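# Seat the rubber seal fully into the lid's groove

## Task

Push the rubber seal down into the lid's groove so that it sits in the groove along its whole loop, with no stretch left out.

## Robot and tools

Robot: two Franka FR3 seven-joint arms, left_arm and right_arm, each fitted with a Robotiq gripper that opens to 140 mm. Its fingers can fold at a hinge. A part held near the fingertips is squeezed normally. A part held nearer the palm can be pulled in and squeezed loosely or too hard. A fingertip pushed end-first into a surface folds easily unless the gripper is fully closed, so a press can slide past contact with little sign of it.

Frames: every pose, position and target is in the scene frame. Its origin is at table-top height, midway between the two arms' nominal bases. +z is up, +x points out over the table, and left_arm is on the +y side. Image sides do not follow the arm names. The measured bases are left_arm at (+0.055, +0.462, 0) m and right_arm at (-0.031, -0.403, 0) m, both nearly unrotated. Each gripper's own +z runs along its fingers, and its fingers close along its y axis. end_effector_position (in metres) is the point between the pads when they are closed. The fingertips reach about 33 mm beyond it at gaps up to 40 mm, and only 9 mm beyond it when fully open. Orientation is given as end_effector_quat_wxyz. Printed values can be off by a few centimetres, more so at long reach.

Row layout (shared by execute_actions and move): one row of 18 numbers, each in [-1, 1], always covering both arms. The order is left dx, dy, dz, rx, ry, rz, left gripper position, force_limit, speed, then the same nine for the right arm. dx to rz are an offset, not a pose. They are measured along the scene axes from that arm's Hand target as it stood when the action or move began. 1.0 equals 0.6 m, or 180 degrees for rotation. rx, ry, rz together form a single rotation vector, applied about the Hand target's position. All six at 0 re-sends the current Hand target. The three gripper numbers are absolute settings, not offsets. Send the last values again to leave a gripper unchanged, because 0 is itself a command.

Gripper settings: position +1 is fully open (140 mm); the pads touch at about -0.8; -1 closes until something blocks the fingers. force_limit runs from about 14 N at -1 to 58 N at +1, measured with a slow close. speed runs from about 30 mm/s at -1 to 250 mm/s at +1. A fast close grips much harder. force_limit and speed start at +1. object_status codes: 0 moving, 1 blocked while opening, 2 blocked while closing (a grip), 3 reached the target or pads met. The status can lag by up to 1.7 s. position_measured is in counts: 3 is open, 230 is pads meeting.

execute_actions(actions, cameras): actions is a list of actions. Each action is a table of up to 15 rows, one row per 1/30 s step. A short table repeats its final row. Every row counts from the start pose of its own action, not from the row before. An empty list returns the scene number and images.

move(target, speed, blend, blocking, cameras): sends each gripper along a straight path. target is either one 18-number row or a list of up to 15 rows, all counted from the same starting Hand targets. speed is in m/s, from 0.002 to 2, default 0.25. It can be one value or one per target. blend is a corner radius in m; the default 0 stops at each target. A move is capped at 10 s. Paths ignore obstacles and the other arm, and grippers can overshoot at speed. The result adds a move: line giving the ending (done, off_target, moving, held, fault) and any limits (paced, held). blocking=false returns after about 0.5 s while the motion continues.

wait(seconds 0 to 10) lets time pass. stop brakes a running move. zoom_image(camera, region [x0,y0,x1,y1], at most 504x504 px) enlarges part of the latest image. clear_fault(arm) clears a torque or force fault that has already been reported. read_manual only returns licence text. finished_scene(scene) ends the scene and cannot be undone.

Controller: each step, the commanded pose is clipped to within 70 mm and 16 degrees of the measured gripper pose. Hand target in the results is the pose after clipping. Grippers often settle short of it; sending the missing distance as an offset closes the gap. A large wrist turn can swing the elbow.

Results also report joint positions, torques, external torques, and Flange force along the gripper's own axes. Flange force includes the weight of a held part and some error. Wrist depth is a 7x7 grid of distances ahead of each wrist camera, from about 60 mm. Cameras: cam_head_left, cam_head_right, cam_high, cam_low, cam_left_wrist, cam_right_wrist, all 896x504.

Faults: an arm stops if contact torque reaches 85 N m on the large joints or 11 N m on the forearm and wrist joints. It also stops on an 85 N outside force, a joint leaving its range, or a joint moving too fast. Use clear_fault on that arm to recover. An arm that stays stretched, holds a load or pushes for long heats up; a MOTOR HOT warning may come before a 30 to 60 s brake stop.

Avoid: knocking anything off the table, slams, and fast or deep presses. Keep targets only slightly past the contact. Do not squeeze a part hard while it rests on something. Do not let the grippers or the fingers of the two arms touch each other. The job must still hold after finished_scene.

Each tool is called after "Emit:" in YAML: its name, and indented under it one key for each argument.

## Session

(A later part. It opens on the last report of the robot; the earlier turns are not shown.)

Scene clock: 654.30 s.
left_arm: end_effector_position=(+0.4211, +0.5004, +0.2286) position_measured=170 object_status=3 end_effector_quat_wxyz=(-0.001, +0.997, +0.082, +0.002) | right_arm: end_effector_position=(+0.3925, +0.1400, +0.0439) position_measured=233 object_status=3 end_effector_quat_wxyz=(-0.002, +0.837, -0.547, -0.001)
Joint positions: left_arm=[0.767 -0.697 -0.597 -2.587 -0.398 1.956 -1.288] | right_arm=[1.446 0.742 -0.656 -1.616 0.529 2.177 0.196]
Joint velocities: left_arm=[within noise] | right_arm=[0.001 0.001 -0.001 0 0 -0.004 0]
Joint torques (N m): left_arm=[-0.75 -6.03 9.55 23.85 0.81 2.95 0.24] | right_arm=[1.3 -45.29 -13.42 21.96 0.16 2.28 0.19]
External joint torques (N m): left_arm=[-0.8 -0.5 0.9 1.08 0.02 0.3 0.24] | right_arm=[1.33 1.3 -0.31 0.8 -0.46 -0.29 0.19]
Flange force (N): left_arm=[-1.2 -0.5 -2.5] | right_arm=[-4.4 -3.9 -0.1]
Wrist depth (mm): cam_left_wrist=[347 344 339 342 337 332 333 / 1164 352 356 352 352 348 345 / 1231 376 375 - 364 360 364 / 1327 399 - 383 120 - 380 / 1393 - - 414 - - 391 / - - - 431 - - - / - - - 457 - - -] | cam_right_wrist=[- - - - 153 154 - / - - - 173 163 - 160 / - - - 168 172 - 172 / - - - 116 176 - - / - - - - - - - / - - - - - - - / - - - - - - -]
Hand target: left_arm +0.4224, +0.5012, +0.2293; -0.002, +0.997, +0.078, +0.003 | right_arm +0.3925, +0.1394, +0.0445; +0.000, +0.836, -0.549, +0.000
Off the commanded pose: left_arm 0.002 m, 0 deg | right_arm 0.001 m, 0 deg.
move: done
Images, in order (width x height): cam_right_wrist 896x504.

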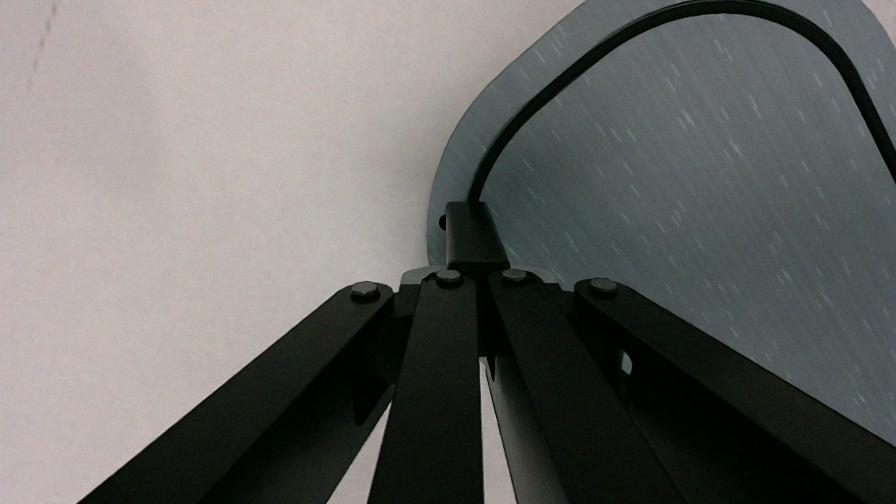

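Emit:
move:
  target:
    - [0,0,0,0,0,0,-0.324,-0.3,-0.2,0.003,-0.01717,0,0,0,-0.0556,-1,-1,-0.1]
    - [0,0,0,0,0,0,-0.324,-0.3,-0.2,0.00067,-0.02,-0.01833,0,0,-0.0556,-1,-1,-0.1]
    - [0,0,0,0,0,0,-0.324,-0.3,-0.2,0.003,-0.01717,0,0,0,-0.0556,-1,-1,-0.1]
  speed: [0.1,0.05,0.1]
  blend: [0.003,0,0]
  cameras: ["cam_right_wrist"]

Emit:
zoom_image:
  camera: "cam_right_wrist"
  region: [400, 60, 600, 280]

Scene clock: 658.53 s.
left_arm: end_effector_position=(+0.4211, +0.5004, +0.2286) position_measured=170 object_status=3 end_effector_quat_wxyz=(-0.001, +0.997, +0.082, +0.002) | right_arm: end_effector_position=(+0.3946, +0.1293, +0.0438) position_measured=233 object_status=3 end_effector_quat_wxyz=(-0.001, +0.787, -0.617, -0.001)
Joint positions: left_arm=[0.767 -0.697 -0.597 -2.587 -0.398 1.956 -1.288] | right_arm=[1.489 0.746 -0.715 -1.647 0.573 2.175 0.328]
Joint velocities: left_arm=[within noise] | right_arm=[0 0 -0.001 0 -0.001 -0.004 0.005]
Joint torques (N m): left_arm=[-0.73 -6.03 9.55 23.86 0.81 2.94 0.24] | right_arm=[1.46 -44.02 -14.56 21.44 0.48 2.29 0.18]
External joint torques (N m): left_arm=[-0.7 -0.37 0.97 1.02 0.02 0.29 0.24] | right_arm=[1.36 1.6 -0.29 0.56 -0.14 -0.29 0.18]
Flange force (N): left_arm=[-0.9 -0.8 -2.4] | right_arm=[-4.4 -2.5 0.5]
Wrist depth (mm): cam_left_wrist=[1191 338 338 334 335 326 332 / 1133 356 353 354 351 346 - / - 382 - 365 367 367 370 / - 388 - 148 131 383 372 / 1393 - - 411 - - - / - - - 441 - - - / - - - 444 - - -] | cam_right_wrist=[- - - - - - - / - - 174 - 163 - - / - - - 169 171 168 - / - - - 118 178 180 181 / - - - - - - 190 / - - - - - - - / - - - - - - -]
Hand target: left_arm +0.4224, +0.5012, +0.2293; -0.002, +0.997, +0.078, +0.003 | right_arm +0.3943, +0.1291, +0.0445; +0.000, +0.785, -0.619, +0.000
Off the commanded pose: left_arm 0.002 m, 0 deg | right_arm 0.001 m, 0 deg.
move: done
Images, in order (width x height): cam_right_wrist 896x504.

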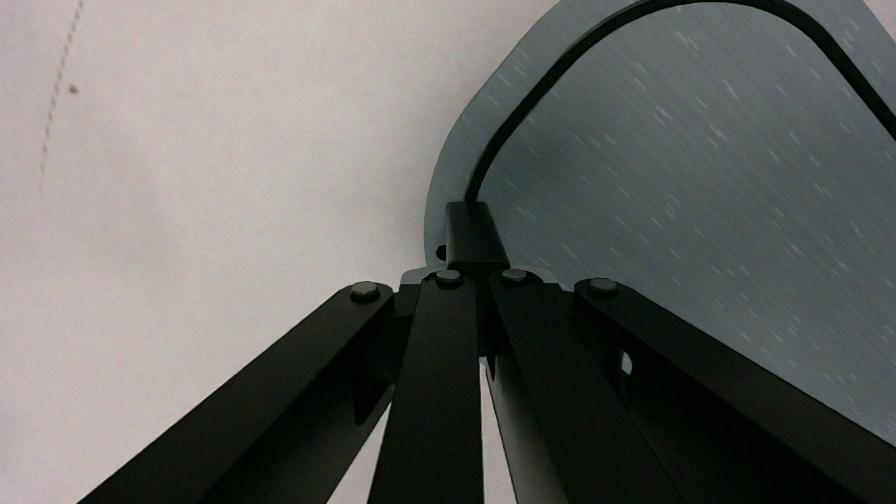

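Scaled by 2.291 from the camera's 896x504 image, which has a finer 1280x720 frame.

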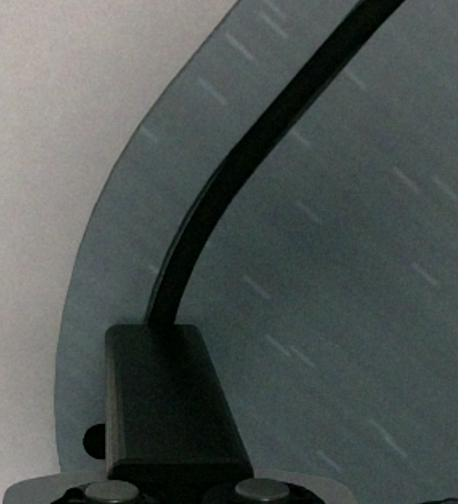

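Emit:
move:
  target:
    - [0,0,0,0,0,0,-0.324,-0.3,-0.2,0.0025,-0.018,0,0,0,-0.0556,-1,-1,-0.1]
    - [0,0,0,0,0,0,-0.324,-0.3,-0.2,0.00017,-0.0208,-0.01833,0,0,-0.0556,-1,-1,-0.1]
    - [0,0,0,0,0,0,-0.324,-0.3,-0.2,0.0025,-0.018,0,0,0,-0.0556,-1,-1,-0.1]
    - [0,0,0,0,0,0,-0.324,-0.3,-0.2,0.00217,-0.036,0,0,0,-0.1111,-1,-1,-0.1]
    - [0,0,0,0,0,0,-0.324,-0.3,-0.2,-0.00017,-0.0388,-0.01833,0,0,-0.1111,-1,-1,-0.1]
    - [0,0,0,0,0,0,-0.324,-0.3,-0.2,0.00217,-0.036,0,0,0,-0.1111,-1,-1,-0.1]
  speed: [0.1,0.05,0.1,0.1,0.05,0.1]
  blend: [0.003,0,0.003,0.003,0,0]
  cameras: ["cam_right_wrist"]

Emit:
zoom_image:
  camera: "cam_right_wrist"
  region: [400, 60, 600, 280]

Scene clock: 663.47 s.
left_arm: end_effector_position=(+0.4211, +0.5004, +0.2286) position_measured=170 object_status=3 end_effector_quat_wxyz=(-0.001, +0.997, +0.082, +0.002) | right_arm: end_effector_position=(+0.3959, +0.1078, +0.0440) position_measured=233 object_status=3 end_effector_quat_wxyz=(+0.001, -0.668, +0.744, +0.001)
Joint positions: left_arm=[0.767 -0.697 -0.597 -2.587 -0.398 1.956 -1.288] | right_arm=[1.576 0.757 -0.83 -1.715 0.662 2.17 0.597]
Joint velocities: left_arm=[within noise] | right_arm=[0 0.001 -0.001 0.001 -0.001 -0.005 0.006]
Joint torques (N m): left_arm=[-0.69 -6.05 9.6 23.84 0.81 2.95 0.22] | right_arm=[1.46 -41.34 -16.73 20.41 0.49 2.25 0.17]
External joint torques (N m): left_arm=[-0.74 -0.44 0.91 1.03 0.01 0.29 0.22] | right_arm=[1.48 1.22 -0.27 0.74 -0.13 -0.27 0.17]
Flange force (N): left_arm=[-1.1 -0.6 -2.4] | right_arm=[-4.1 0.0 -0.3]
Wrist depth (mm): cam_left_wrist=[1103 344 338 337 - 331 331 / 359 354 354 352 - - 345 / 381 371 367 368 - 365 - / 1249 405 - 385 120 383 - / 1440 - - - - - - / - - - 436 - - - / - - - 453 - - -] | cam_right_wrist=[- 161 - - 153 - 148 / - - - - - 161 - / - - - 168 170 171 - / - - - 115 - - - / - - - - - - 190 / - - - - - - - / - - - - - - -]
Hand target: left_arm +0.4224, +0.5012, +0.2293; -0.002, +0.997, +0.078, +0.003 | right_arm +0.3956, +0.1075, +0.0445; +0.000, -0.666, +0.746, +0.000
Off the commanded pose: left_arm 0.002 m, 0 deg | right_arm 0.001 m, 0 deg.
move: done
Images, in order (width x height): cam_right_wrist 896x504.

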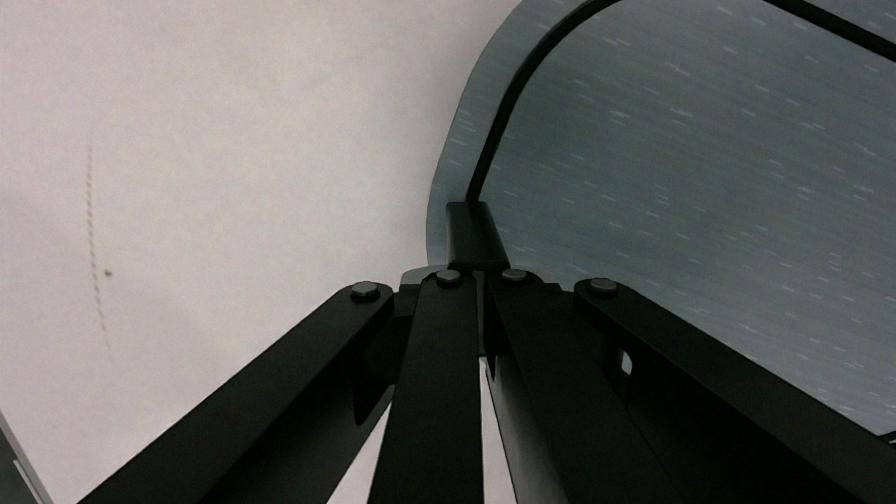

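Scaled by 2.291 from the camera's 896x504 image, which has a finer 1280x720 frame.

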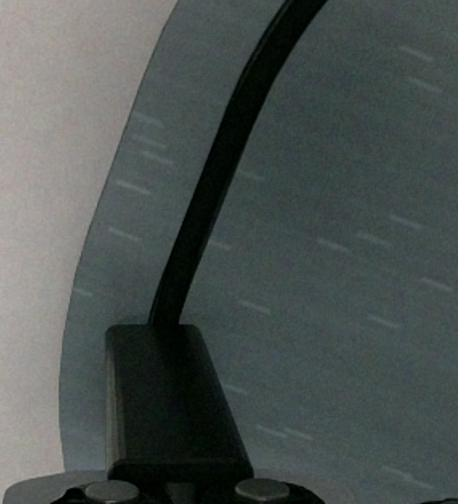

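Emit:
move:
  target:
    - [0,0,0,0,0,0,-0.324,-0.3,-0.2,-0.0022,-0.0155,0,0,0,-0.05,-1,-1,-0.1]
    - [0,0,0,0,0,0,-0.324,-0.3,-0.2,-0.0045,-0.0185,-0.01833,0,0,-0.05,-1,-1,-0.1]
    - [0,0,0,0,0,0,-0.324,-0.3,-0.2,-0.0022,-0.0155,0,0,0,-0.05,-1,-1,-0.1]
    - [0,0,0,0,0,0,-0.324,-0.3,-0.2,-0.005,0,0.04,0,0,0.05,-1,-1,-0.1]
  speed: [0.1,0.05,0.1,0.15]
  blend: [0.003,0,0.003,0]
  cameras: ["cam_right_wrist"]

Emit:
zoom_image:
  camera: "cam_right_wrist"
  region: [400, 60, 680, 300]

Scene clock: 668.17 s.
left_arm: end_effector_position=(+0.4211, +0.5004, +0.2286) position_measured=170 object_status=3 end_effector_quat_wxyz=(-0.001, +0.997, +0.082, +0.002) | right_arm: end_effector_position=(+0.3927, +0.1079, +0.0684) position_measured=233 object_status=3 end_effector_quat_wxyz=(-0.001, +0.718, -0.696, +0.000)
Joint positions: left_arm=[0.767 -0.697 -0.597 -2.587 -0.398 1.956 -1.288] | right_arm=[1.572 0.695 -0.82 -1.721 0.596 2.151 0.495]
Joint velocities: left_arm=[within noise] | right_arm=[-0.001 0 0 -0.001 0 0 -0.006]
Joint torques (N m): left_arm=[-0.73 -6.01 9.56 23.83 0.81 2.95 0.24] | right_arm=[0.5 -41.29 -14.52 20.72 0.06 2.51 -0.36]
External joint torques (N m): left_arm=[-0.68 -0.39 0.99 1.02 0.03 0.3 0.23] | right_arm=[0.65 0.68 0.82 0.1 -0.57 -0.05 -0.36]
Flange force (N): left_arm=[-0.9 -0.8 -2.4] | right_arm=[-1.3 -0.5 0.9]
Wrist depth (mm): cam_left_wrist=[- - - 339 334 322 331 / 354 340 357 352 348 350 347 / 379 369 - 371 - 366 357 / 1314 - 388 376 120 - - / 1424 - - 421 - - - / - - - 433 - - - / - - - 449 - - -] | cam_right_wrist=[- - - - 178 175 176 / - - - 185 - 184 184 / - - - 192 198 196 196 / - - - 112 - 208 206 / - - - - - - - / - - - - - - - / - - - - - - -]
Hand target: left_arm +0.4224, +0.5012, +0.2293; -0.002, +0.997, +0.078, +0.003 | right_arm +0.3926, +0.1075, +0.0685; +0.000, +0.722, -0.692, +0.000
Off the commanded pose: left_arm 0.002 m, 0 deg | right_arm 0.000 m, 1 deg.
move: done
Images, in order (width x height): cam_right_wrist 896x504.

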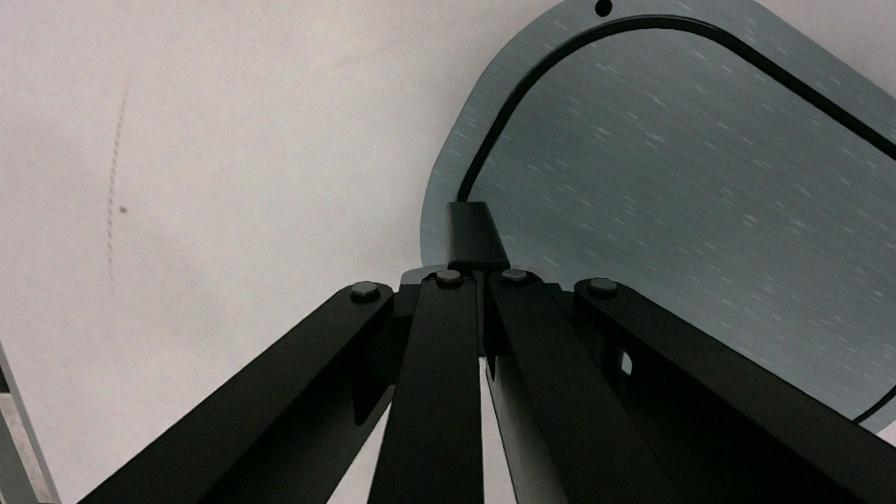

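Scaled by 1.800 from the camera's 896x504 image, which has a finer 1280x720 frame.

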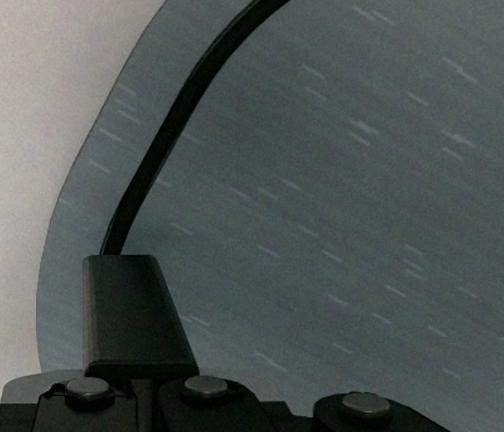

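Emit:
move:
  target:
    - [0,0,0,0,0,0,-0.324,-0.3,-0.2,-0.206,0.0358,0.219,0,0,0.829,-1,-1,-0.1]
  speed: 0.6
  cameras: ["cam_right_wrist"]

Emit:
zoom_image:
  camera: "cam_right_wrist"
  region: [130, 0, 450, 250]

Emit:
zoom_image:
  camera: "cam_right_wrist"
  region: [430, 0, 750, 250]

Scene clock: 676.63 s.
left_arm: end_effector_position=(+0.4211, +0.5004, +0.2286) position_measured=170 object_status=3 end_effector_quat_wxyz=(-0.001, +0.997, +0.082, +0.002) | right_arm: end_effector_position=(+0.2703, +0.1288, +0.2009) position_measured=233 object_status=3 end_effector_quat_wxyz=(+0.001, +0.860, +0.510, +0.002)
Joint positions: left_arm=[0.767 -0.697 -0.597 -2.587 -0.398 1.956 -1.288] | right_arm=[1.296 0.209 -0.254 -1.855 0.056 2.06 -1.621]
Joint velocities: left_arm=[within noise] | right_arm=[-0.001 -0.002 0 0 0 0 -0.005]
Joint torques (N m): left_arm=[-0.68 -6.04 9.57 23.85 0.81 2.96 0.25] | right_arm=[0.5 -36.78 -1.54 25.37 1.09 2.41 -0.48]
External joint torques (N m): left_arm=[-0.67 -0.43 0.93 1.06 0.02 0.32 0.25] | right_arm=[0.48 2 -0.02 0.81 0.3 -0.25 -0.48]
Flange force (N): left_arm=[-0.9 -0.7 -2.4] | right_arm=[10.1 0.6 0.1]
Wrist depth (mm): cam_left_wrist=[- 339 342 337 334 332 331 / - 353 355 347 325 348 346 / 1237 370 360 366 368 361 - / 1341 396 388 384 120 - 394 / 1356 - - 411 - - 390 / - - - 429 - - - / - - - 447 - - -] | cam_right_wrist=[- - - - - - - / - - - - - 323 - / - - - - - - - / - - - 112 - 371 372 / - - - - - - - / - - - - - - - / - - - - - - -]
Hand target: left_arm +0.4224, +0.5012, +0.2293; -0.002, +0.997, +0.078, +0.003 | right_arm +0.2690, +0.1289, +0.1999; +0.000, +0.859, +0.513, +0.000
Off the commanded pose: left_arm 0.002 m, 0 deg | right_arm 0.002 m, 0 deg.
move: done; limits=paced
Images, in order (width x height): cam_right_wrist 896x504.

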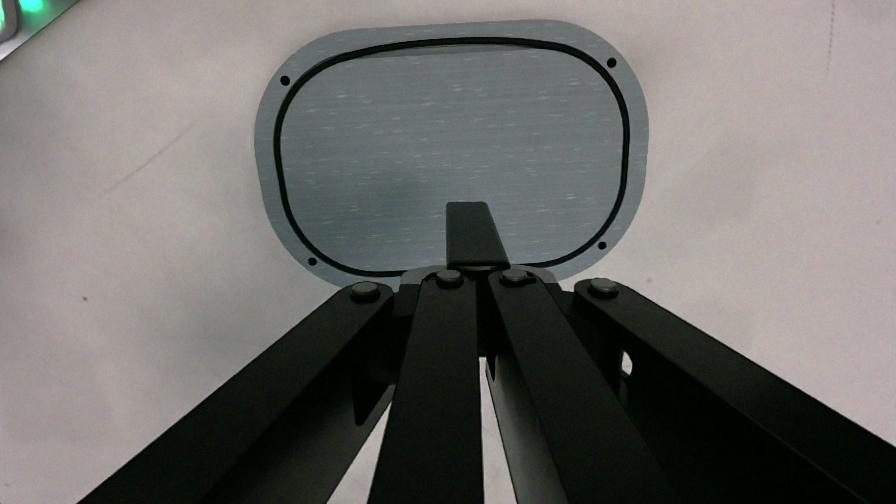

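Scaled by 1.575 from the camera's 896x504 image, which has a finer 1280x720 frame.

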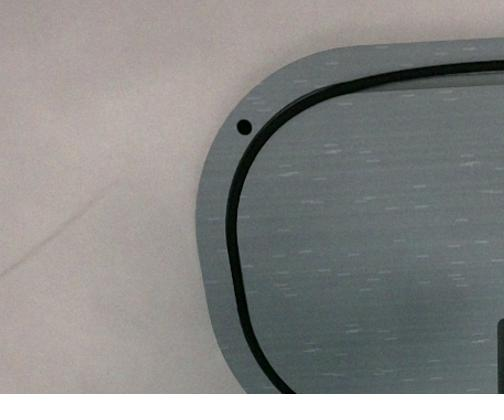

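Scaled by 1.575 from the camera's 896x504 image, which has a finer 1280x720 frame.

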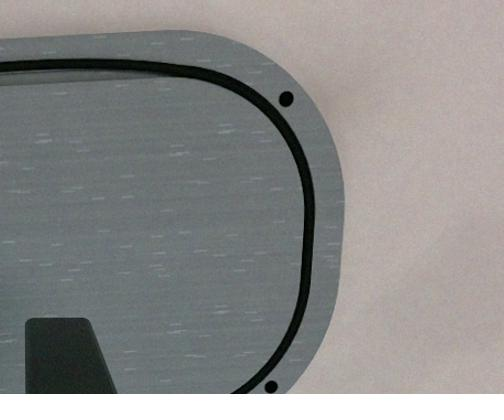

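Emit:
zoom_image:
  camera: "cam_right_wrist"
  region: [260, 20, 380, 140]

Emit:
zoom_image:
  camera: "cam_right_wrist"
  region: [340, 10, 480, 110]

Emit:
zoom_image:
  camera: "cam_right_wrist"
  region: [460, 10, 600, 110]

Scaled by 4.200 from the camera's 896x504 image, which has a finer 1280x720 frame.

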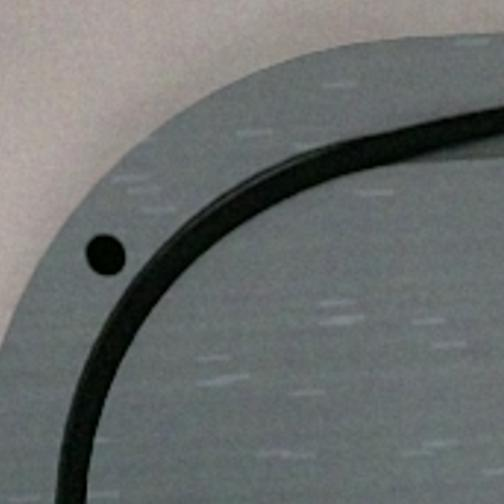

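Scaled by 3.600 from the camera's 896x504 image, which has a finer 1280x720 frame.

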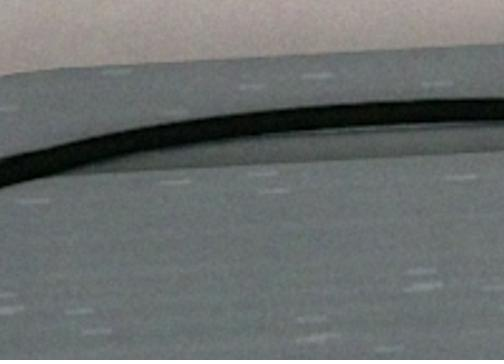

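Scaled by 3.600 from the camera's 896x504 image, which has a finer 1280x720 frame.

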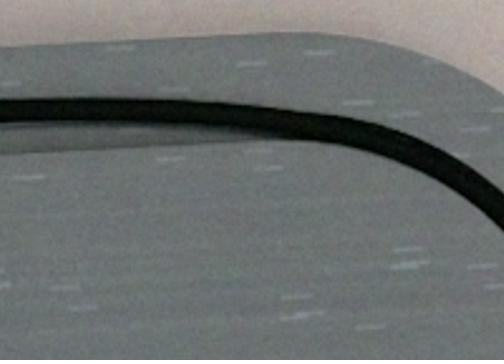

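Emit:
move:
  target:
    - [0,0,0,0,0,0,-0.324,-0.3,-0.2,-0.0995,0.172,-0.2490,0,0,-0.2722,-1,-1,-0.1]
  speed: 0.3
  cameras: ["cam_right_wrist"]

Emit:
zoom_image:
  camera: "cam_right_wrist"
  region: [400, 60, 600, 280]

Scene clock: 687.67 s.
left_arm: end_effector_position=(+0.4211, +0.5004, +0.2286) position_measured=170 object_status=3 end_effector_quat_wxyz=(-0.001, +0.997, +0.082, +0.002) | right_arm: end_effector_position=(+0.2100, +0.2325, +0.0513) position_measured=233 object_status=3 end_effector_quat_wxyz=(-0.001, +0.993, +0.116, +0.001)
Joint positions: left_arm=[0.767 -0.697 -0.597 -2.587 -0.398 1.956 -1.288] | right_arm=[1.558 0.626 -0.406 -1.673 0.298 2.24 -0.769]
Joint velocities: left_arm=[within noise] | right_arm=[0 0 0 -0.001 0 0 0.005]
Joint torques (N m): left_arm=[-0.71 -6.05 9.57 23.86 0.8 2.95 0.26] | right_arm=[1.41 -45.56 -7.78 23.38 0.93 2.41 0.24]
External joint torques (N m): left_arm=[-0.7 -0.39 0.92 0.99 0.02 0.29 0.26] | right_arm=[1.43 2.28 -0.51 0.71 0.3 -0.26 0.24]
Flange force (N): left_arm=[-1.0 -0.7 -2.3] | right_arm=[3.4 -8.5 2.2]
Wrist depth (mm): cam_left_wrist=[1133 339 341 339 334 331 328 / 360 359 354 353 351 356 343 / 379 371 372 - - 360 367 / 409 397 388 384 120 384 372 / 1432 - - - - - - / - - - - - - - / - - - 472 - - -] | cam_right_wrist=[- - - - 162 - - / - - - 185 - - - / 196 194 - 177 - - - / 205 - - 112 191 - - / 215 - - - - - 200 / 217 - - - - - - / - - - - - - -]
Hand target: left_arm +0.4224, +0.5012, +0.2293; -0.002, +0.997, +0.078, +0.003 | right_arm +0.2093, +0.2321, +0.0505; +0.000, +0.994, +0.110, +0.000
Off the commanded pose: left_arm 0.002 m, 0 deg | right_arm 0.001 m, 1 deg.
move: done
Images, in order (width x height): cam_right_wrist 896x504.

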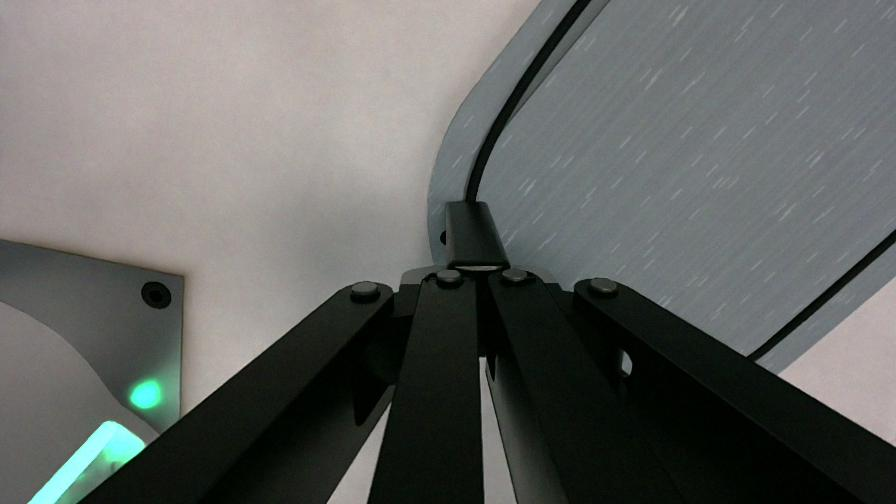

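Scaled by 2.291 from the camera's 896x504 image, which has a finer 1280x720 frame.

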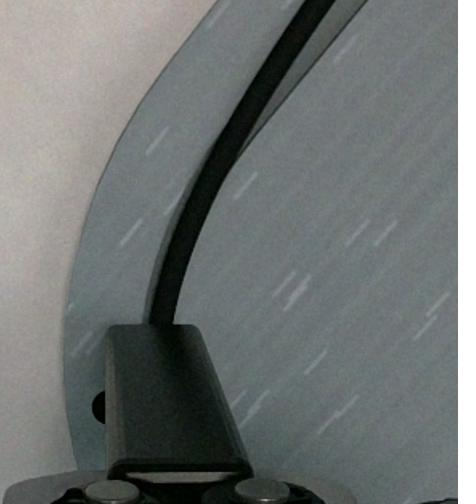

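Emit:
move:
  target:
    - [0,0,0,0,0,0,-0.324,-0.3,-0.2,0.0005,-0.00217,-0.01,0,0,0,-1,-1,-0.1]
    - [0,0,0,0,0,0,-0.324,-0.3,-0.2,-0.0008,-0.00567,-0.02867,0,0,0,-1,-1,-0.1]
    - [0,0,0,0,0,0,-0.324,-0.3,-0.2,0.0005,-0.00217,-0.01,0,0,0,-1,-1,-0.1]
    - [0,0,0,0,0,0,-0.324,-0.3,-0.2,0.01867,0,-0.01,0,0,-0.0556,-1,-1,-0.1]
  speed: [0.1,0.05,0.1,0.1]
  blend: [0.003,0,0.003,0]
  cameras: ["cam_right_wrist"]

Emit:
zoom_image:
  camera: "cam_right_wrist"
  region: [400, 60, 600, 280]

Scene clock: 692.07 s.
left_arm: end_effector_position=(+0.4211, +0.5004, +0.2286) position_measured=170 object_status=3 end_effector_quat_wxyz=(-0.001, +0.997, +0.082, +0.002) | right_arm: end_effector_position=(+0.2212, +0.2324, +0.0453) position_measured=233 object_status=3 end_effector_quat_wxyz=(-0.001, +1.000, +0.028, +0.001)
Joint positions: left_arm=[0.767 -0.697 -0.597 -2.587 -0.398 1.956 -1.288] | right_arm=[1.578 0.658 -0.452 -1.652 0.344 2.233 -0.634]
Joint velocities: left_arm=[within noise] | right_arm=[-0.001 0 -0.001 0 0 0.001 0.007]
Joint torques (N m): left_arm=[-0.71 -6 9.58 23.88 0.8 2.95 0.25] | right_arm=[1.38 -45.77 -8.95 23.17 0.93 2.4 0.2]
External joint torques (N m): left_arm=[-0.72 -0.31 0.9 0.99 0.01 0.28 0.25] | right_arm=[1.2 2.02 -0.71 0.84 0.31 -0.24 0.2]
Flange force (N): left_arm=[-0.7 -0.7 -2.2] | right_arm=[2.3 -8.7 1.8]
Wrist depth (mm): cam_left_wrist=[348 340 339 - 336 334 340 / 364 356 353 - 351 348 346 / 1219 378 - 368 - 354 356 / 394 - - - 131 - 383 / - - - - - - 389 / - - - - - - - / - - - 449 - - -] | cam_right_wrist=[- - - - 159 158 156 / - - - 166 - 163 - / - - - 176 - 174 - / 202 - - 112 - - - / 208 - - - - 193 - / 218 - - - - - - / - - - - - - -]
Hand target: left_arm +0.4224, +0.5012, +0.2293; -0.002, +0.997, +0.078, +0.003 | right_arm +0.2205, +0.2321, +0.0445; +0.000, +1.000, +0.023, +0.000
Off the commanded pose: left_arm 0.002 m, 0 deg | right_arm 0.001 m, 1 deg.
move: done
Images, in order (width x height): cam_right_wrist 896x504.

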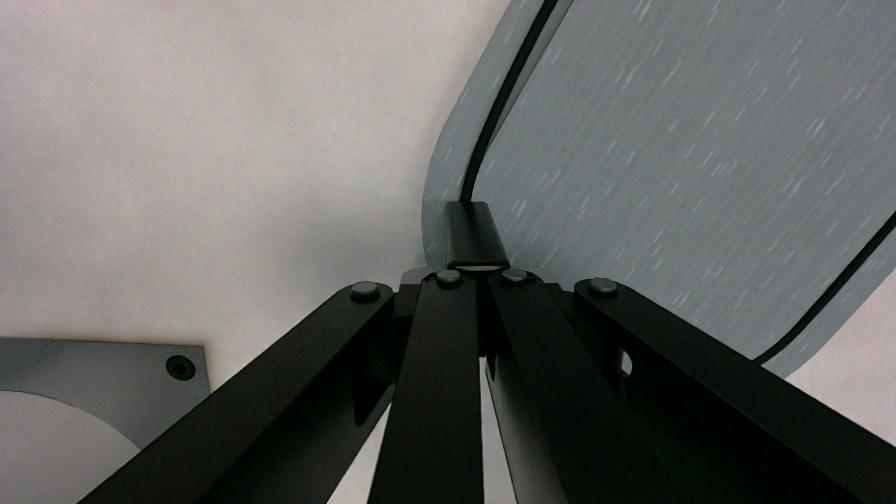

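Scaled by 2.291 from the camera's 896x504 image, which has a finer 1280x720 frame.

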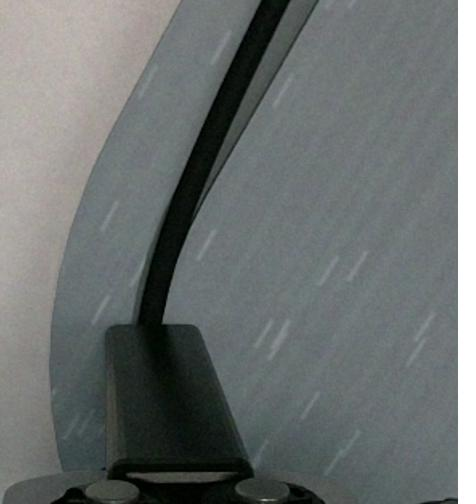

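Emit:
move:
  target:
    - [0,0,0,0,0,0,-0.324,-0.3,-0.2,-0.0013,-0.0035,-0.01867,0,0,0,-1,-1,-0.1]
    - [0,0,0,0,0,0,-0.324,-0.3,-0.2,0,0,0,0,0,0,-1,-1,-0.1]
    - [0,0,0,0,0,0,-0.324,-0.3,-0.2,0.018,-0.0008,0,0,0,-0.0556,-1,-1,-0.1]
  speed: [0.05,0.1,0.1]
  blend: [0,0.003,0]
  cameras: ["cam_right_wrist"]

Emit:
zoom_image:
  camera: "cam_right_wrist"
  region: [400, 60, 600, 280]

Scene clock: 696.03 s.
left_arm: end_effector_position=(+0.4211, +0.5004, +0.2286) position_measured=170 object_status=3 end_effector_quat_wxyz=(-0.001, +0.997, +0.082, +0.002) | right_arm: end_effector_position=(+0.2320, +0.2319, +0.0452) position_measured=233 object_status=3 end_effector_quat_wxyz=(-0.001, +0.998, -0.059, +0.001)
Joint positions: left_arm=[0.767 -0.697 -0.597 -2.587 -0.398 1.956 -1.288] | right_arm=[1.599 0.682 -0.501 -1.632 0.387 2.216 -0.497]
Joint velocities: left_arm=[within noise] | right_arm=[-0.001 0 0 0 0 -0.001 0.006]
Joint torques (N m): left_arm=[-0.71 -6.05 9.56 23.85 0.81 2.95 0.24] | right_arm=[1.38 -45.75 -10 22.94 0.94 2.39 0.24]
External joint torques (N m): left_arm=[-0.7 -0.43 0.94 1.02 0.02 0.3 0.24] | right_arm=[1.37 2.22 -0.44 0.66 0.31 -0.26 0.24]
Flange force (N): left_arm=[-1.0 -0.7 -2.4] | right_arm=[0.4 -8.5 2.1]
Wrist depth (mm): cam_left_wrist=[1138 341 339 340 336 - 330 / 1180 - 351 353 351 354 345 / 1334 - 368 - 367 - 359 / - 394 383 391 120 383 386 / 1400 - - - - - - / - - - - - - - / - - - 444 - - -] | cam_right_wrist=[- - - 159 - - - / - - - 165 - - 163 / - - - 170 - - 172 / - - 200 140 120 180 185 / - - - - - - 191 / - - - - - - - / - - - - - - -]
Hand target: left_arm +0.4224, +0.5012, +0.2293; -0.002, +0.997, +0.078, +0.003 | right_arm +0.2313, +0.2317, +0.0445; +0.000, +0.998, -0.064, +0.000
Off the commanded pose: left_arm 0.002 m, 0 deg | right_arm 0.001 m, 1 deg.
move: done
Images, in order (width x height): cam_right_wrist 896x504.

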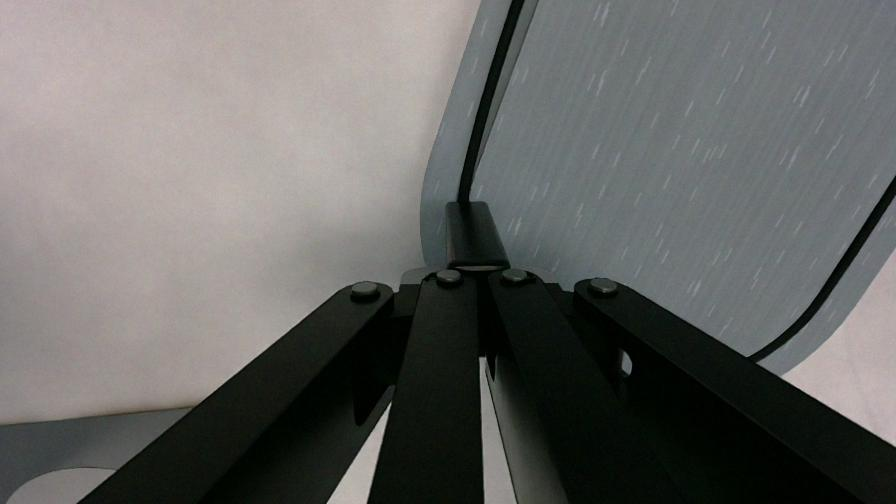

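Scaled by 2.291 from the camera's 896x504 image, which has a finer 1280x720 frame.

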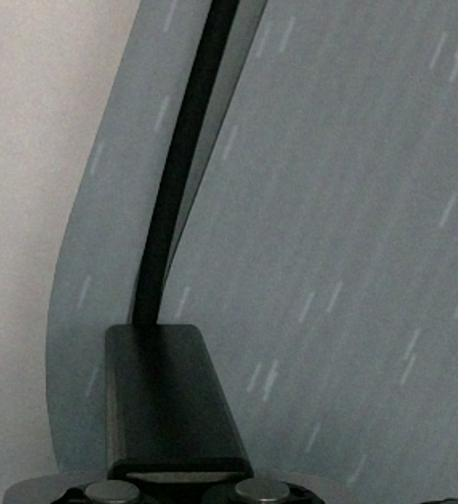

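Emit:
move:
  target:
    - [0,0,0,0,0,0,-0.324,-0.3,-0.2,-0.0015,-0.0035,-0.01867,0,0,0,-1,-1,-0.1]
    - [0,0,0,0,0,0,-0.324,-0.3,-0.2,0,0,0,0,0,0,-1,-1,-0.1]
    - [0,0,0,0,0,0,-0.324,-0.3,-0.2,0.0175,-0.004,0,0,0,-0.0556,-1,-1,-0.1]
  speed: [0.05,0.1,0.1]
  blend: [0,0.003,0]
  cameras: ["cam_right_wrist"]

Emit:
zoom_image:
  camera: "cam_right_wrist"
  region: [400, 60, 600, 280]

Scene clock: 700.00 s.
left_arm: end_effector_position=(+0.4211, +0.5004, +0.2286) position_measured=170 object_status=3 end_effector_quat_wxyz=(-0.001, +0.997, +0.082, +0.002) | right_arm: end_effector_position=(+0.2425, +0.2294, +0.0452) position_measured=233 object_status=3 end_effector_quat_wxyz=(-0.001, +0.989, -0.146, +0.001)
Joint positions: left_arm=[0.767 -0.697 -0.597 -2.587 -0.398 1.956 -1.288] | right_arm=[1.619 0.703 -0.549 -1.619 0.429 2.202 -0.36]
Joint velocities: left_arm=[within noise] | right_arm=[-0.001 -0.001 0 0 -0.001 -0.001 0.005]
Joint torques (N m): left_arm=[-0.68 -6.01 9.58 23.83 0.8 2.95 0.24] | right_arm=[1.35 -45.54 -11.04 22.74 0.92 2.38 0.2]
External joint torques (N m): left_arm=[-0.64 -0.36 0.99 1.01 0.01 0.3 0.24] | right_arm=[1.35 2.15 -0.37 0.76 0.3 -0.25 0.2]
Flange force (N): left_arm=[-0.9 -0.9 -2.4] | right_arm=[-0.9 -8.6 2.0]
Wrist depth (mm): cam_left_wrist=[1133 338 343 335 332 335 338 / 1153 358 354 - - 349 347 / 375 373 368 - - 366 360 / 1320 398 - - 120 374 - / 1300 - - 418 - - - / - - - 434 - - - / - - - 448 - - -] | cam_right_wrist=[- - - 159 - - - / - 177 - 164 - - - / 190 - - 173 175 174 - / - - - 115 - 178 - / 209 - - - - - 193 / - - - - - - - / - - - - - - -]
Hand target: left_arm +0.4224, +0.5012, +0.2293; -0.002, +0.997, +0.078, +0.003 | right_arm +0.2418, +0.2293, +0.0445; +0.000, +0.989, -0.151, +0.000
Off the commanded pose: left_arm 0.002 m, 0 deg | right_arm 0.001 m, 1 deg.
move: done
Images, in order (width x height): cam_right_wrist 896x504.

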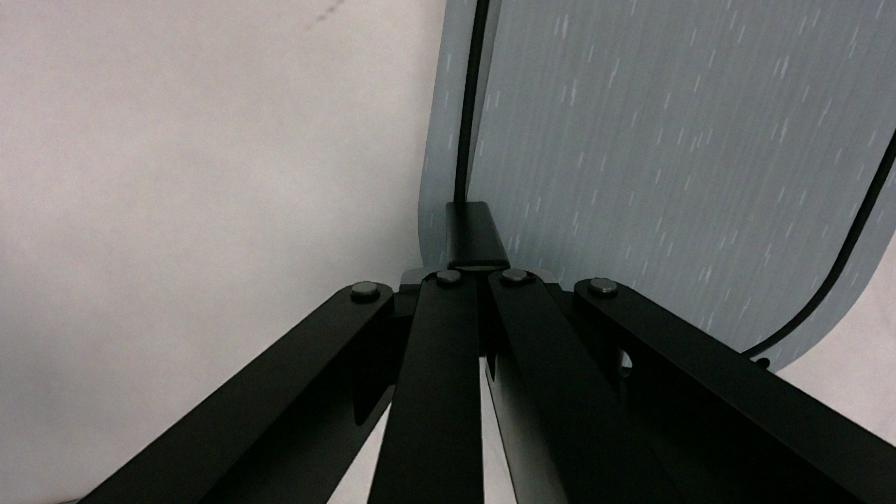

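Scaled by 2.291 from the camera's 896x504 image, which has a finer 1280x720 frame.

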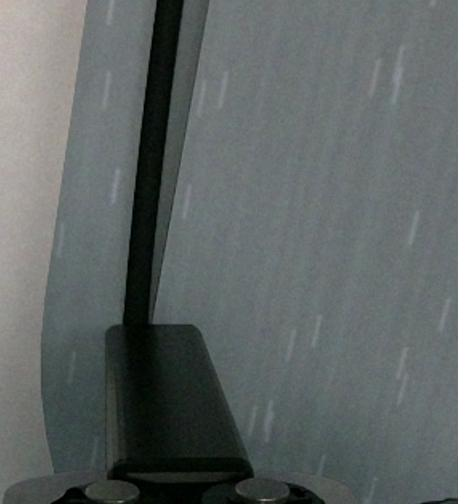

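Emit:
move:
  target:
    - [0,0,0,0,0,0,-0.324,-0.3,-0.2,-0.001,-0.0027,-0.01867,0,0,0,-1,-1,-0.1]
    - [0,0,0,0,0,0,-0.324,-0.3,-0.2,0,0,0,0,0,0,-1,-1,-0.1]
    - [0,0,0,0,0,0,-0.324,-0.3,-0.2,0.01433,-0.0038,0,0,0,-0.0444,-1,-1,-0.1]
  speed: [0.05,0.1,0.1]
  blend: [0,0.003,0]
  cameras: ["cam_right_wrist"]

Emit:
zoom_image:
  camera: "cam_right_wrist"
  region: [400, 60, 600, 280]

Scene clock: 705.37 s.
left_arm: end_effector_position=(+0.4211, +0.5004, +0.2286) position_measured=170 object_status=3 end_effector_quat_wxyz=(-0.001, +0.997, +0.082, +0.002) | right_arm: end_effector_position=(+0.2512, +0.2271, +0.0452) position_measured=233 object_status=3 end_effector_quat_wxyz=(-0.001, +0.977, -0.215, +0.001)
Joint positions: left_arm=[0.767 -0.697 -0.597 -2.587 -0.398 1.956 -1.288] | right_arm=[1.633 0.72 -0.586 -1.61 0.462 2.19 -0.25]
Joint velocities: left_arm=[within noise] | right_arm=[-0.001 -0.001 0.001 -0.001 -0.001 0 0.006]
Joint torques (N m): left_arm=[-0.69 -6.03 9.53 23.85 0.81 2.95 0.23] | right_arm=[1.3 -45.42 -11.77 22.52 0.9 2.36 0.16]
External joint torques (N m): left_arm=[-0.71 -0.43 0.88 1.05 0.02 0.3 0.23] | right_arm=[1.28 2.05 -0.26 0.77 0.28 -0.25 0.16]
Flange force (N): left_arm=[-0.9 -0.6 -2.4] | right_arm=[-1.8 -8.2 1.9]
Wrist depth (mm): cam_left_wrist=[353 346 338 334 337 336 326 / 1225 356 351 356 351 349 352 / 1255 365 373 364 368 360 361 / 1327 - 387 380 119 386 380 / 1377 - - 414 - - 395 / - - - 439 - - - / - - - 453 - - -] | cam_right_wrist=[- - - 158 154 157 - / - - - 166 - - 164 / - - - 173 176 - 169 / - - - 115 180 183 - / - - 89 - - 190 - / - - - - - - - / - - - - - - -]
Hand target: left_arm +0.4224, +0.5012, +0.2293; -0.002, +0.997, +0.078, +0.003 | right_arm +0.2504, +0.2270, +0.0445; +0.000, +0.976, -0.219, +0.000
Off the commanded pose: left_arm 0.002 m, 0 deg | right_arm 0.001 m, 1 deg.
move: done
Images, in order (width x height): cam_right_wrist 896x504.

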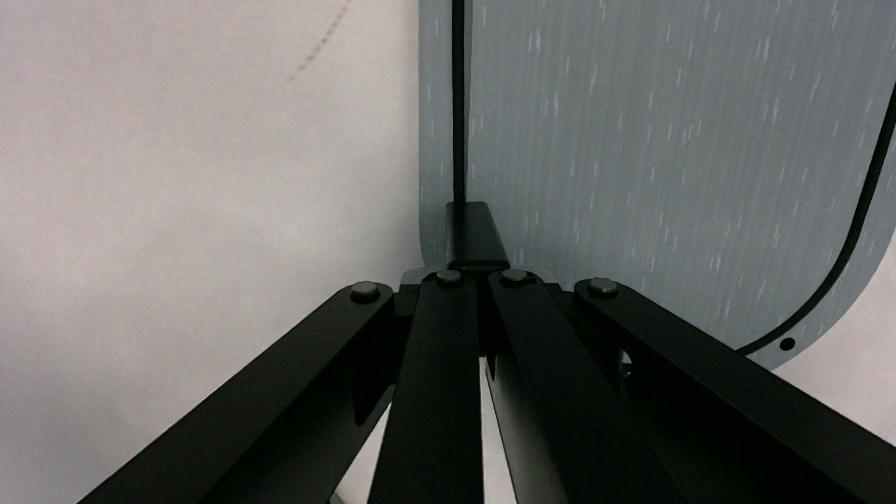

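Scaled by 2.291 from the camera's 896x504 image, which has a finer 1280x720 frame.

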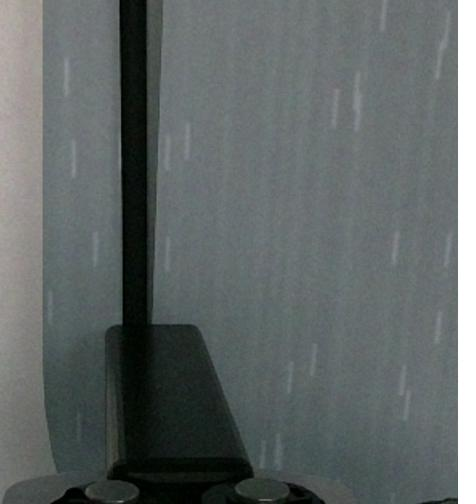

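Emit:
move:
  target:
    - [0,0,0,0,0,0,-0.324,-0.3,-0.2,0.0002,-0.0005,-0.01867,0,0,0,-1,-1,-0.1]
    - [0,0,0,0,0,0,-0.324,-0.3,-0.2,0.0015,0.003,0,0,0,0,-1,-1,-0.1]
    - [0,0,0,0,0,0,-0.324,-0.3,-0.2,0.018,-0.0048,0,0,0,0,-1,-1,-0.1]
    - [0,0,0,0,0,0,-0.324,-0.3,-0.2,0.0167,-0.0083,-0.01867,0,0,0,-1,-1,-0.1]
    - [0,0,0,0,0,0,-0.324,-0.3,-0.2,0.018,-0.0048,0,0,0,0,-1,-1,-0.1]
    - [0,0,0,0,0,0,-0.324,-0.3,-0.2,0.0345,-0.0127,0,0,0,0,-1,-1,-0.1]
  speed: [0.05,0.1,0.1,0.05,0.1,0.1]
  blend: [0,0.003,0.003,0,0.003,0]
  cameras: ["cam_right_wrist"]

Emit:
zoom_image:
  camera: "cam_right_wrist"
  region: [400, 60, 600, 280]

Scene clock: 709.33 s.
left_arm: end_effector_position=(+0.4211, +0.5004, +0.2286) position_measured=170 object_status=3 end_effector_quat_wxyz=(-0.001, +0.997, +0.082, +0.002) | right_arm: end_effector_position=(+0.2707, +0.2199, +0.0437) position_measured=233 object_status=3 end_effector_quat_wxyz=(-0.001, +0.975, -0.224, -0.001)
Joint positions: left_arm=[0.767 -0.697 -0.597 -2.587 -0.398 1.956 -1.288] | right_arm=[1.599 0.727 -0.584 -1.601 0.468 2.187 -0.263]
Joint velocities: left_arm=[within noise] | right_arm=[0.002 0 -0.001 0.001 -0.001 -0.002 -0.006]
Joint torques (N m): left_arm=[-0.72 -6.03 9.51 23.84 0.8 2.96 0.26] | right_arm=[1.04 -46.9 -11.51 22.51 0.07 2.38 -0.47]
External joint torques (N m): left_arm=[-0.73 -0.48 0.91 1.08 0.01 0.31 0.26] | right_arm=[1.05 1 0.12 0.67 -0.56 -0.26 -0.47]
Flange force (N): left_arm=[-1.1 -0.6 -2.5] | right_arm=[-0.7 -4.7 0.3]
Wrist depth (mm): cam_left_wrist=[1133 337 338 339 334 334 330 / 1158 356 363 347 356 347 342 / - 382 - 380 366 - 364 / 1341 406 - 380 120 - 377 / 1385 - - - - - 398 / - - - 439 - - - / - - - 444 - - -] | cam_right_wrist=[- - - - 154 - - / - - - 164 160 164 - / 188 - - 168 - - - / - 197 - 115 - - - / - - - - - - 186 / - - - - - - - / - - - - - - -]
Hand target: left_arm +0.4224, +0.5012, +0.2293; -0.002, +0.997, +0.078, +0.003 | right_arm +0.2711, +0.2194, +0.0445; +0.000, +0.976, -0.219, +0.000
Off the commanded pose: left_arm 0.002 m, 0 deg | right_arm 0.001 m, 1 deg.
move: done
Images, in order (width x height): cam_right_wrist 896x504.

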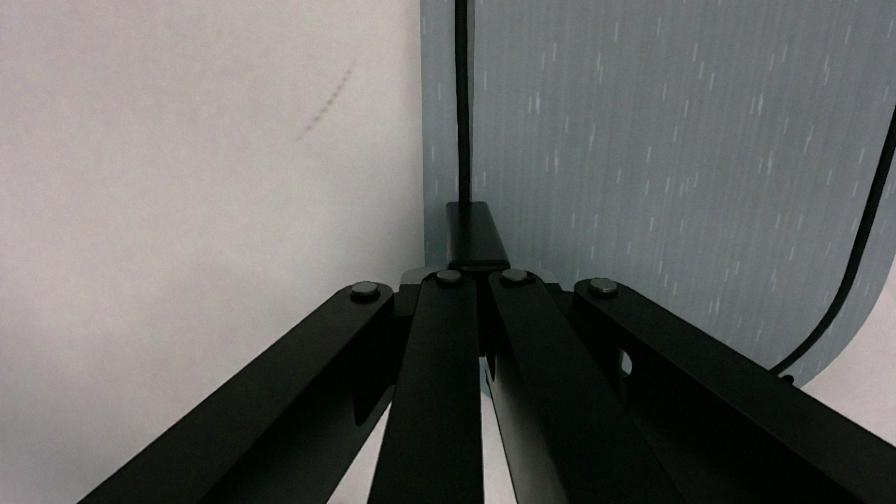

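Scaled by 2.291 from the camera's 896x504 image, which has a finer 1280x720 frame.

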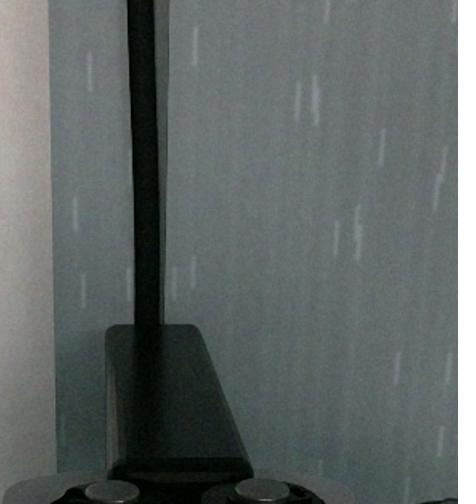

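Emit:
move:
  target:
    - [0,0,0,0,0,0,-0.324,-0.3,-0.2,-0.0013,-0.0035,-0.01867,0,0,0,-1,-1,-0.1]
    - [0,0,0,0,0,0,-0.324,-0.3,-0.2,0,0,0,0,0,0,-1,-1,-0.1]
    - [0,0,0,0,0,0,-0.324,-0.3,-0.2,0.0165,-0.0078,0,0,0,0,-1,-1,-0.1]
    - [0,0,0,0,0,0,-0.324,-0.3,-0.2,0.0152,-0.0113,-0.01867,0,0,0,-1,-1,-0.1]
    - [0,0,0,0,0,0,-0.324,-0.3,-0.2,0.0165,-0.0078,0,0,0,0,-1,-1,-0.1]
    - [0,0,0,0,0,0,-0.324,-0.3,-0.2,0.033,-0.0157,0,0,0,0,-1,-1,-0.1]
  speed: [0.05,0.1,0.1,0.05,0.1,0.1]
  blend: [0,0.003,0.003,0,0.003,0]
  cameras: ["cam_right_wrist"]

Emit:
zoom_image:
  camera: "cam_right_wrist"
  region: [400, 60, 600, 280]

Scene clock: 712.80 s.
left_arm: end_effector_position=(+0.4211, +0.5004, +0.2286) position_measured=170 object_status=3 end_effector_quat_wxyz=(-0.001, +0.997, +0.082, +0.002) | right_arm: end_effector_position=(+0.2906, +0.2105, +0.0437) position_measured=233 object_status=3 end_effector_quat_wxyz=(-0.001, +0.975, -0.224, -0.001)
Joint positions: left_arm=[0.767 -0.697 -0.597 -2.587 -0.398 1.956 -1.288] | right_arm=[1.563 0.727 -0.58 -1.599 0.465 2.187 -0.293]
Joint velocities: left_arm=[within noise] | right_arm=[0 -0.002 0 0 0 -0.002 -0.005]
Joint torques (N m): left_arm=[-0.68 -6.05 9.59 23.85 0.81 2.95 0.23] | right_arm=[0.96 -46.95 -11.38 22.52 0.11 2.35 -0.42]
External joint torques (N m): left_arm=[-0.67 -0.44 0.96 1.02 0.02 0.29 0.23] | right_arm=[0.88 1.11 0.12 0.6 -0.52 -0.29 -0.42]
Flange force (N): left_arm=[-1.1 -0.7 -2.4] | right_arm=[-0.4 -5.1 0.5]
Wrist depth (mm): cam_left_wrist=[337 341 338 335 - 336 331 / 1113 - 361 351 347 350 344 / 1268 - 362 371 367 367 352 / 1334 - - 384 120 386 371 / 1370 - - 411 - - - / - - - - - - - / - - - 439 - - -] | cam_right_wrist=[- - - - - 156 154 / - - 175 162 - - - / - - - 169 - - 170 / - - - 115 - 179 - / - - - - - - - / - - - - - - - / - - - - - - -]
Hand target: left_arm +0.4224, +0.5012, +0.2293; -0.002, +0.997, +0.078, +0.003 | right_arm +0.2909, +0.2099, +0.0445; +0.000, +0.976, -0.219, +0.000
Off the commanded pose: left_arm 0.002 m, 0 deg | right_arm 0.001 m, 1 deg.
move: done
Images, in order (width x height): cam_right_wrist 896x504.

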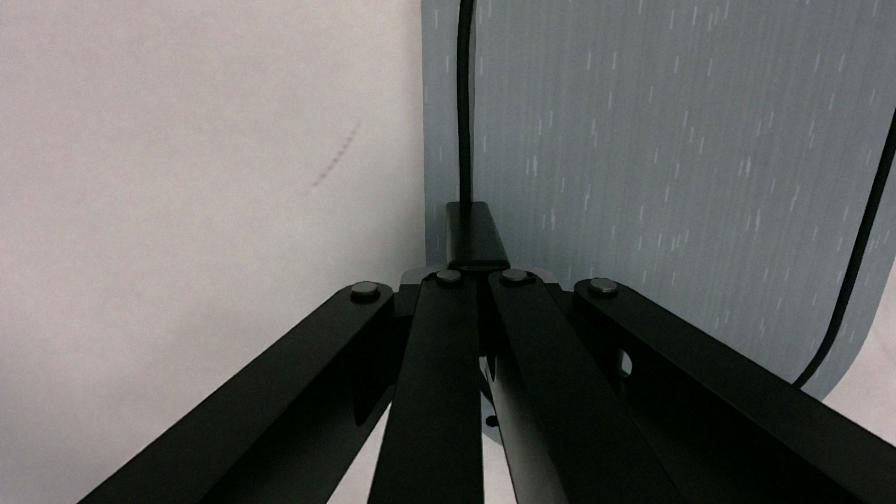

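Scaled by 2.291 from the camera's 896x504 image, which has a finer 1280x720 frame.

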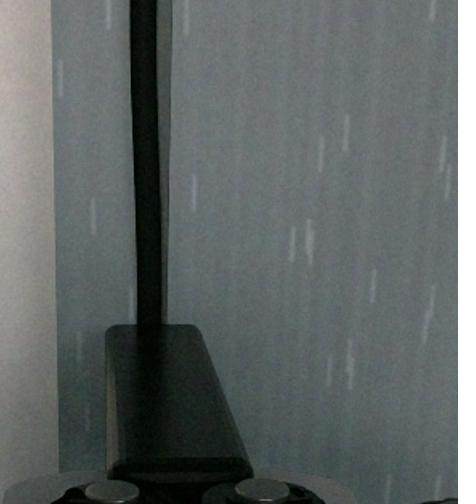

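Continue.

Emit:
move:
  target:
    - [0,0,0,0,0,0,-0.324,-0.3,-0.2,-0.0015,-0.0035,-0.01867,0,0,0,-1,-1,-0.1]
    - [0,0,0,0,0,0,-0.324,-0.3,-0.2,0,0,0,0,0,0,-1,-1,-0.1]
    - [0,0,0,0,0,0,-0.324,-0.3,-0.2,0.0165,-0.0078,0,0,0,0,-1,-1,-0.1]
    - [0,0,0,0,0,0,-0.324,-0.3,-0.2,0.0150,-0.0113,-0.01867,0,0,0,-1,-1,-0.1]
    - [0,0,0,0,0,0,-0.324,-0.3,-0.2,0.0165,-0.0078,0,0,0,0,-1,-1,-0.1]
    - [0,0,0,0,0,0,-0.324,-0.3,-0.2,0.033,-0.0157,0,0,0,0,-1,-1,-0.1]
  speed: [0.05,0.1,0.1,0.05,0.1,0.1]
  blend: [0,0.003,0.003,0,0.003,0]
  cameras: ["cam_right_wrist"]

Emit:
zoom_image:
  camera: "cam_right_wrist"
  region: [400, 60, 600, 280]

Scene clock: 716.10 s.
left_arm: end_effector_position=(+0.4211, +0.5004, +0.2286) position_measured=170 object_status=3 end_effector_quat_wxyz=(-0.001, +0.997, +0.082, +0.002) | right_arm: end_effector_position=(+0.3104, +0.2011, +0.0439) position_measured=233 object_status=3 end_effector_quat_wxyz=(-0.001, +0.975, -0.224, -0.001)
Joint positions: left_arm=[0.767 -0.697 -0.597 -2.587 -0.398 1.956 -1.288] | right_arm=[1.527 0.729 -0.575 -1.593 0.462 2.185 -0.322]
Joint velocities: left_arm=[within noise] | right_arm=[-0.001 0 0.001 0 0 -0.002 -0.007]
Joint torques (N m): left_arm=[-0.72 -5.97 9.53 23.83 0.8 2.95 0.22] | right_arm=[0.99 -46.95 -11.33 22.5 0.05 2.34 -0.3]
External joint torques (N m): left_arm=[-0.73 -0.32 0.89 1 0 0.3 0.22] | right_arm=[1.11 1.2 0.22 0.6 -0.58 -0.3 -0.3]
Flange force (N): left_arm=[-0.7 -0.6 -2.2] | right_arm=[-0.7 -5.2 0.5]
Wrist depth (mm): cam_left_wrist=[348 - 348 335 333 - - / 364 - 353 354 354 349 - / 1255 364 371 - - 366 370 / 390 404 - - 376 376 381 / - - - 408 - - - / - - - 423 - - - / - - - 456 - - -] | cam_right_wrist=[- - - 157 - - 153 / 177 - - - - 162 - / - - - 170 - 171 171 / - - - 115 - - - / 208 210 - - - 189 189 / - - - - - - - / - - - - - - -]
Hand target: left_arm +0.4224, +0.5012, +0.2293; -0.002, +0.997, +0.078, +0.003 | right_arm +0.3107, +0.2005, +0.0445; +0.000, +0.976, -0.219, +0.000
Off the commanded pose: left_arm 0.002 m, 0 deg | right_arm 0.001 m, 1 deg.
move: done
Images, in order (width x height): cam_right_wrist 896x504.

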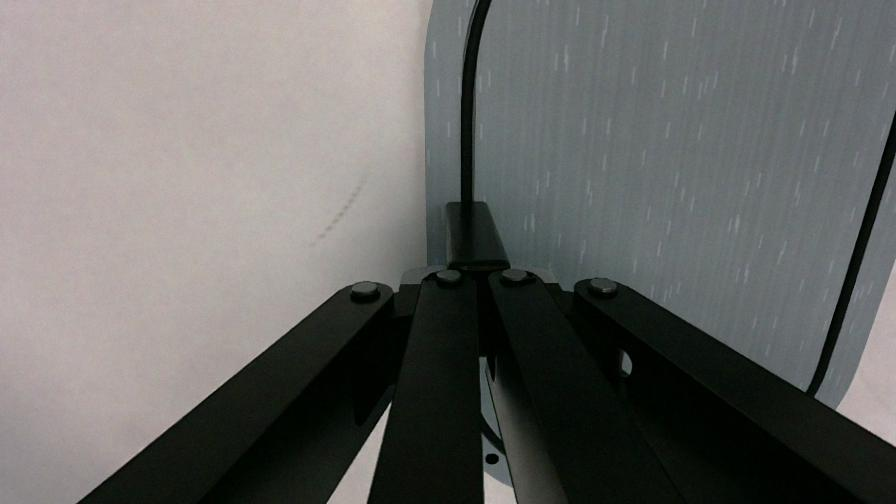

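Scaled by 2.291 from the camera's 896x504 image, which has a finer 1280x720 frame.

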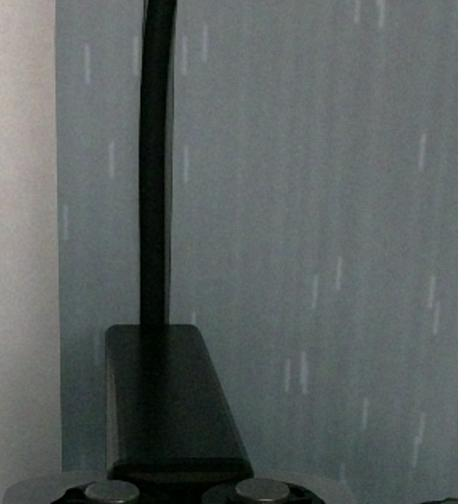

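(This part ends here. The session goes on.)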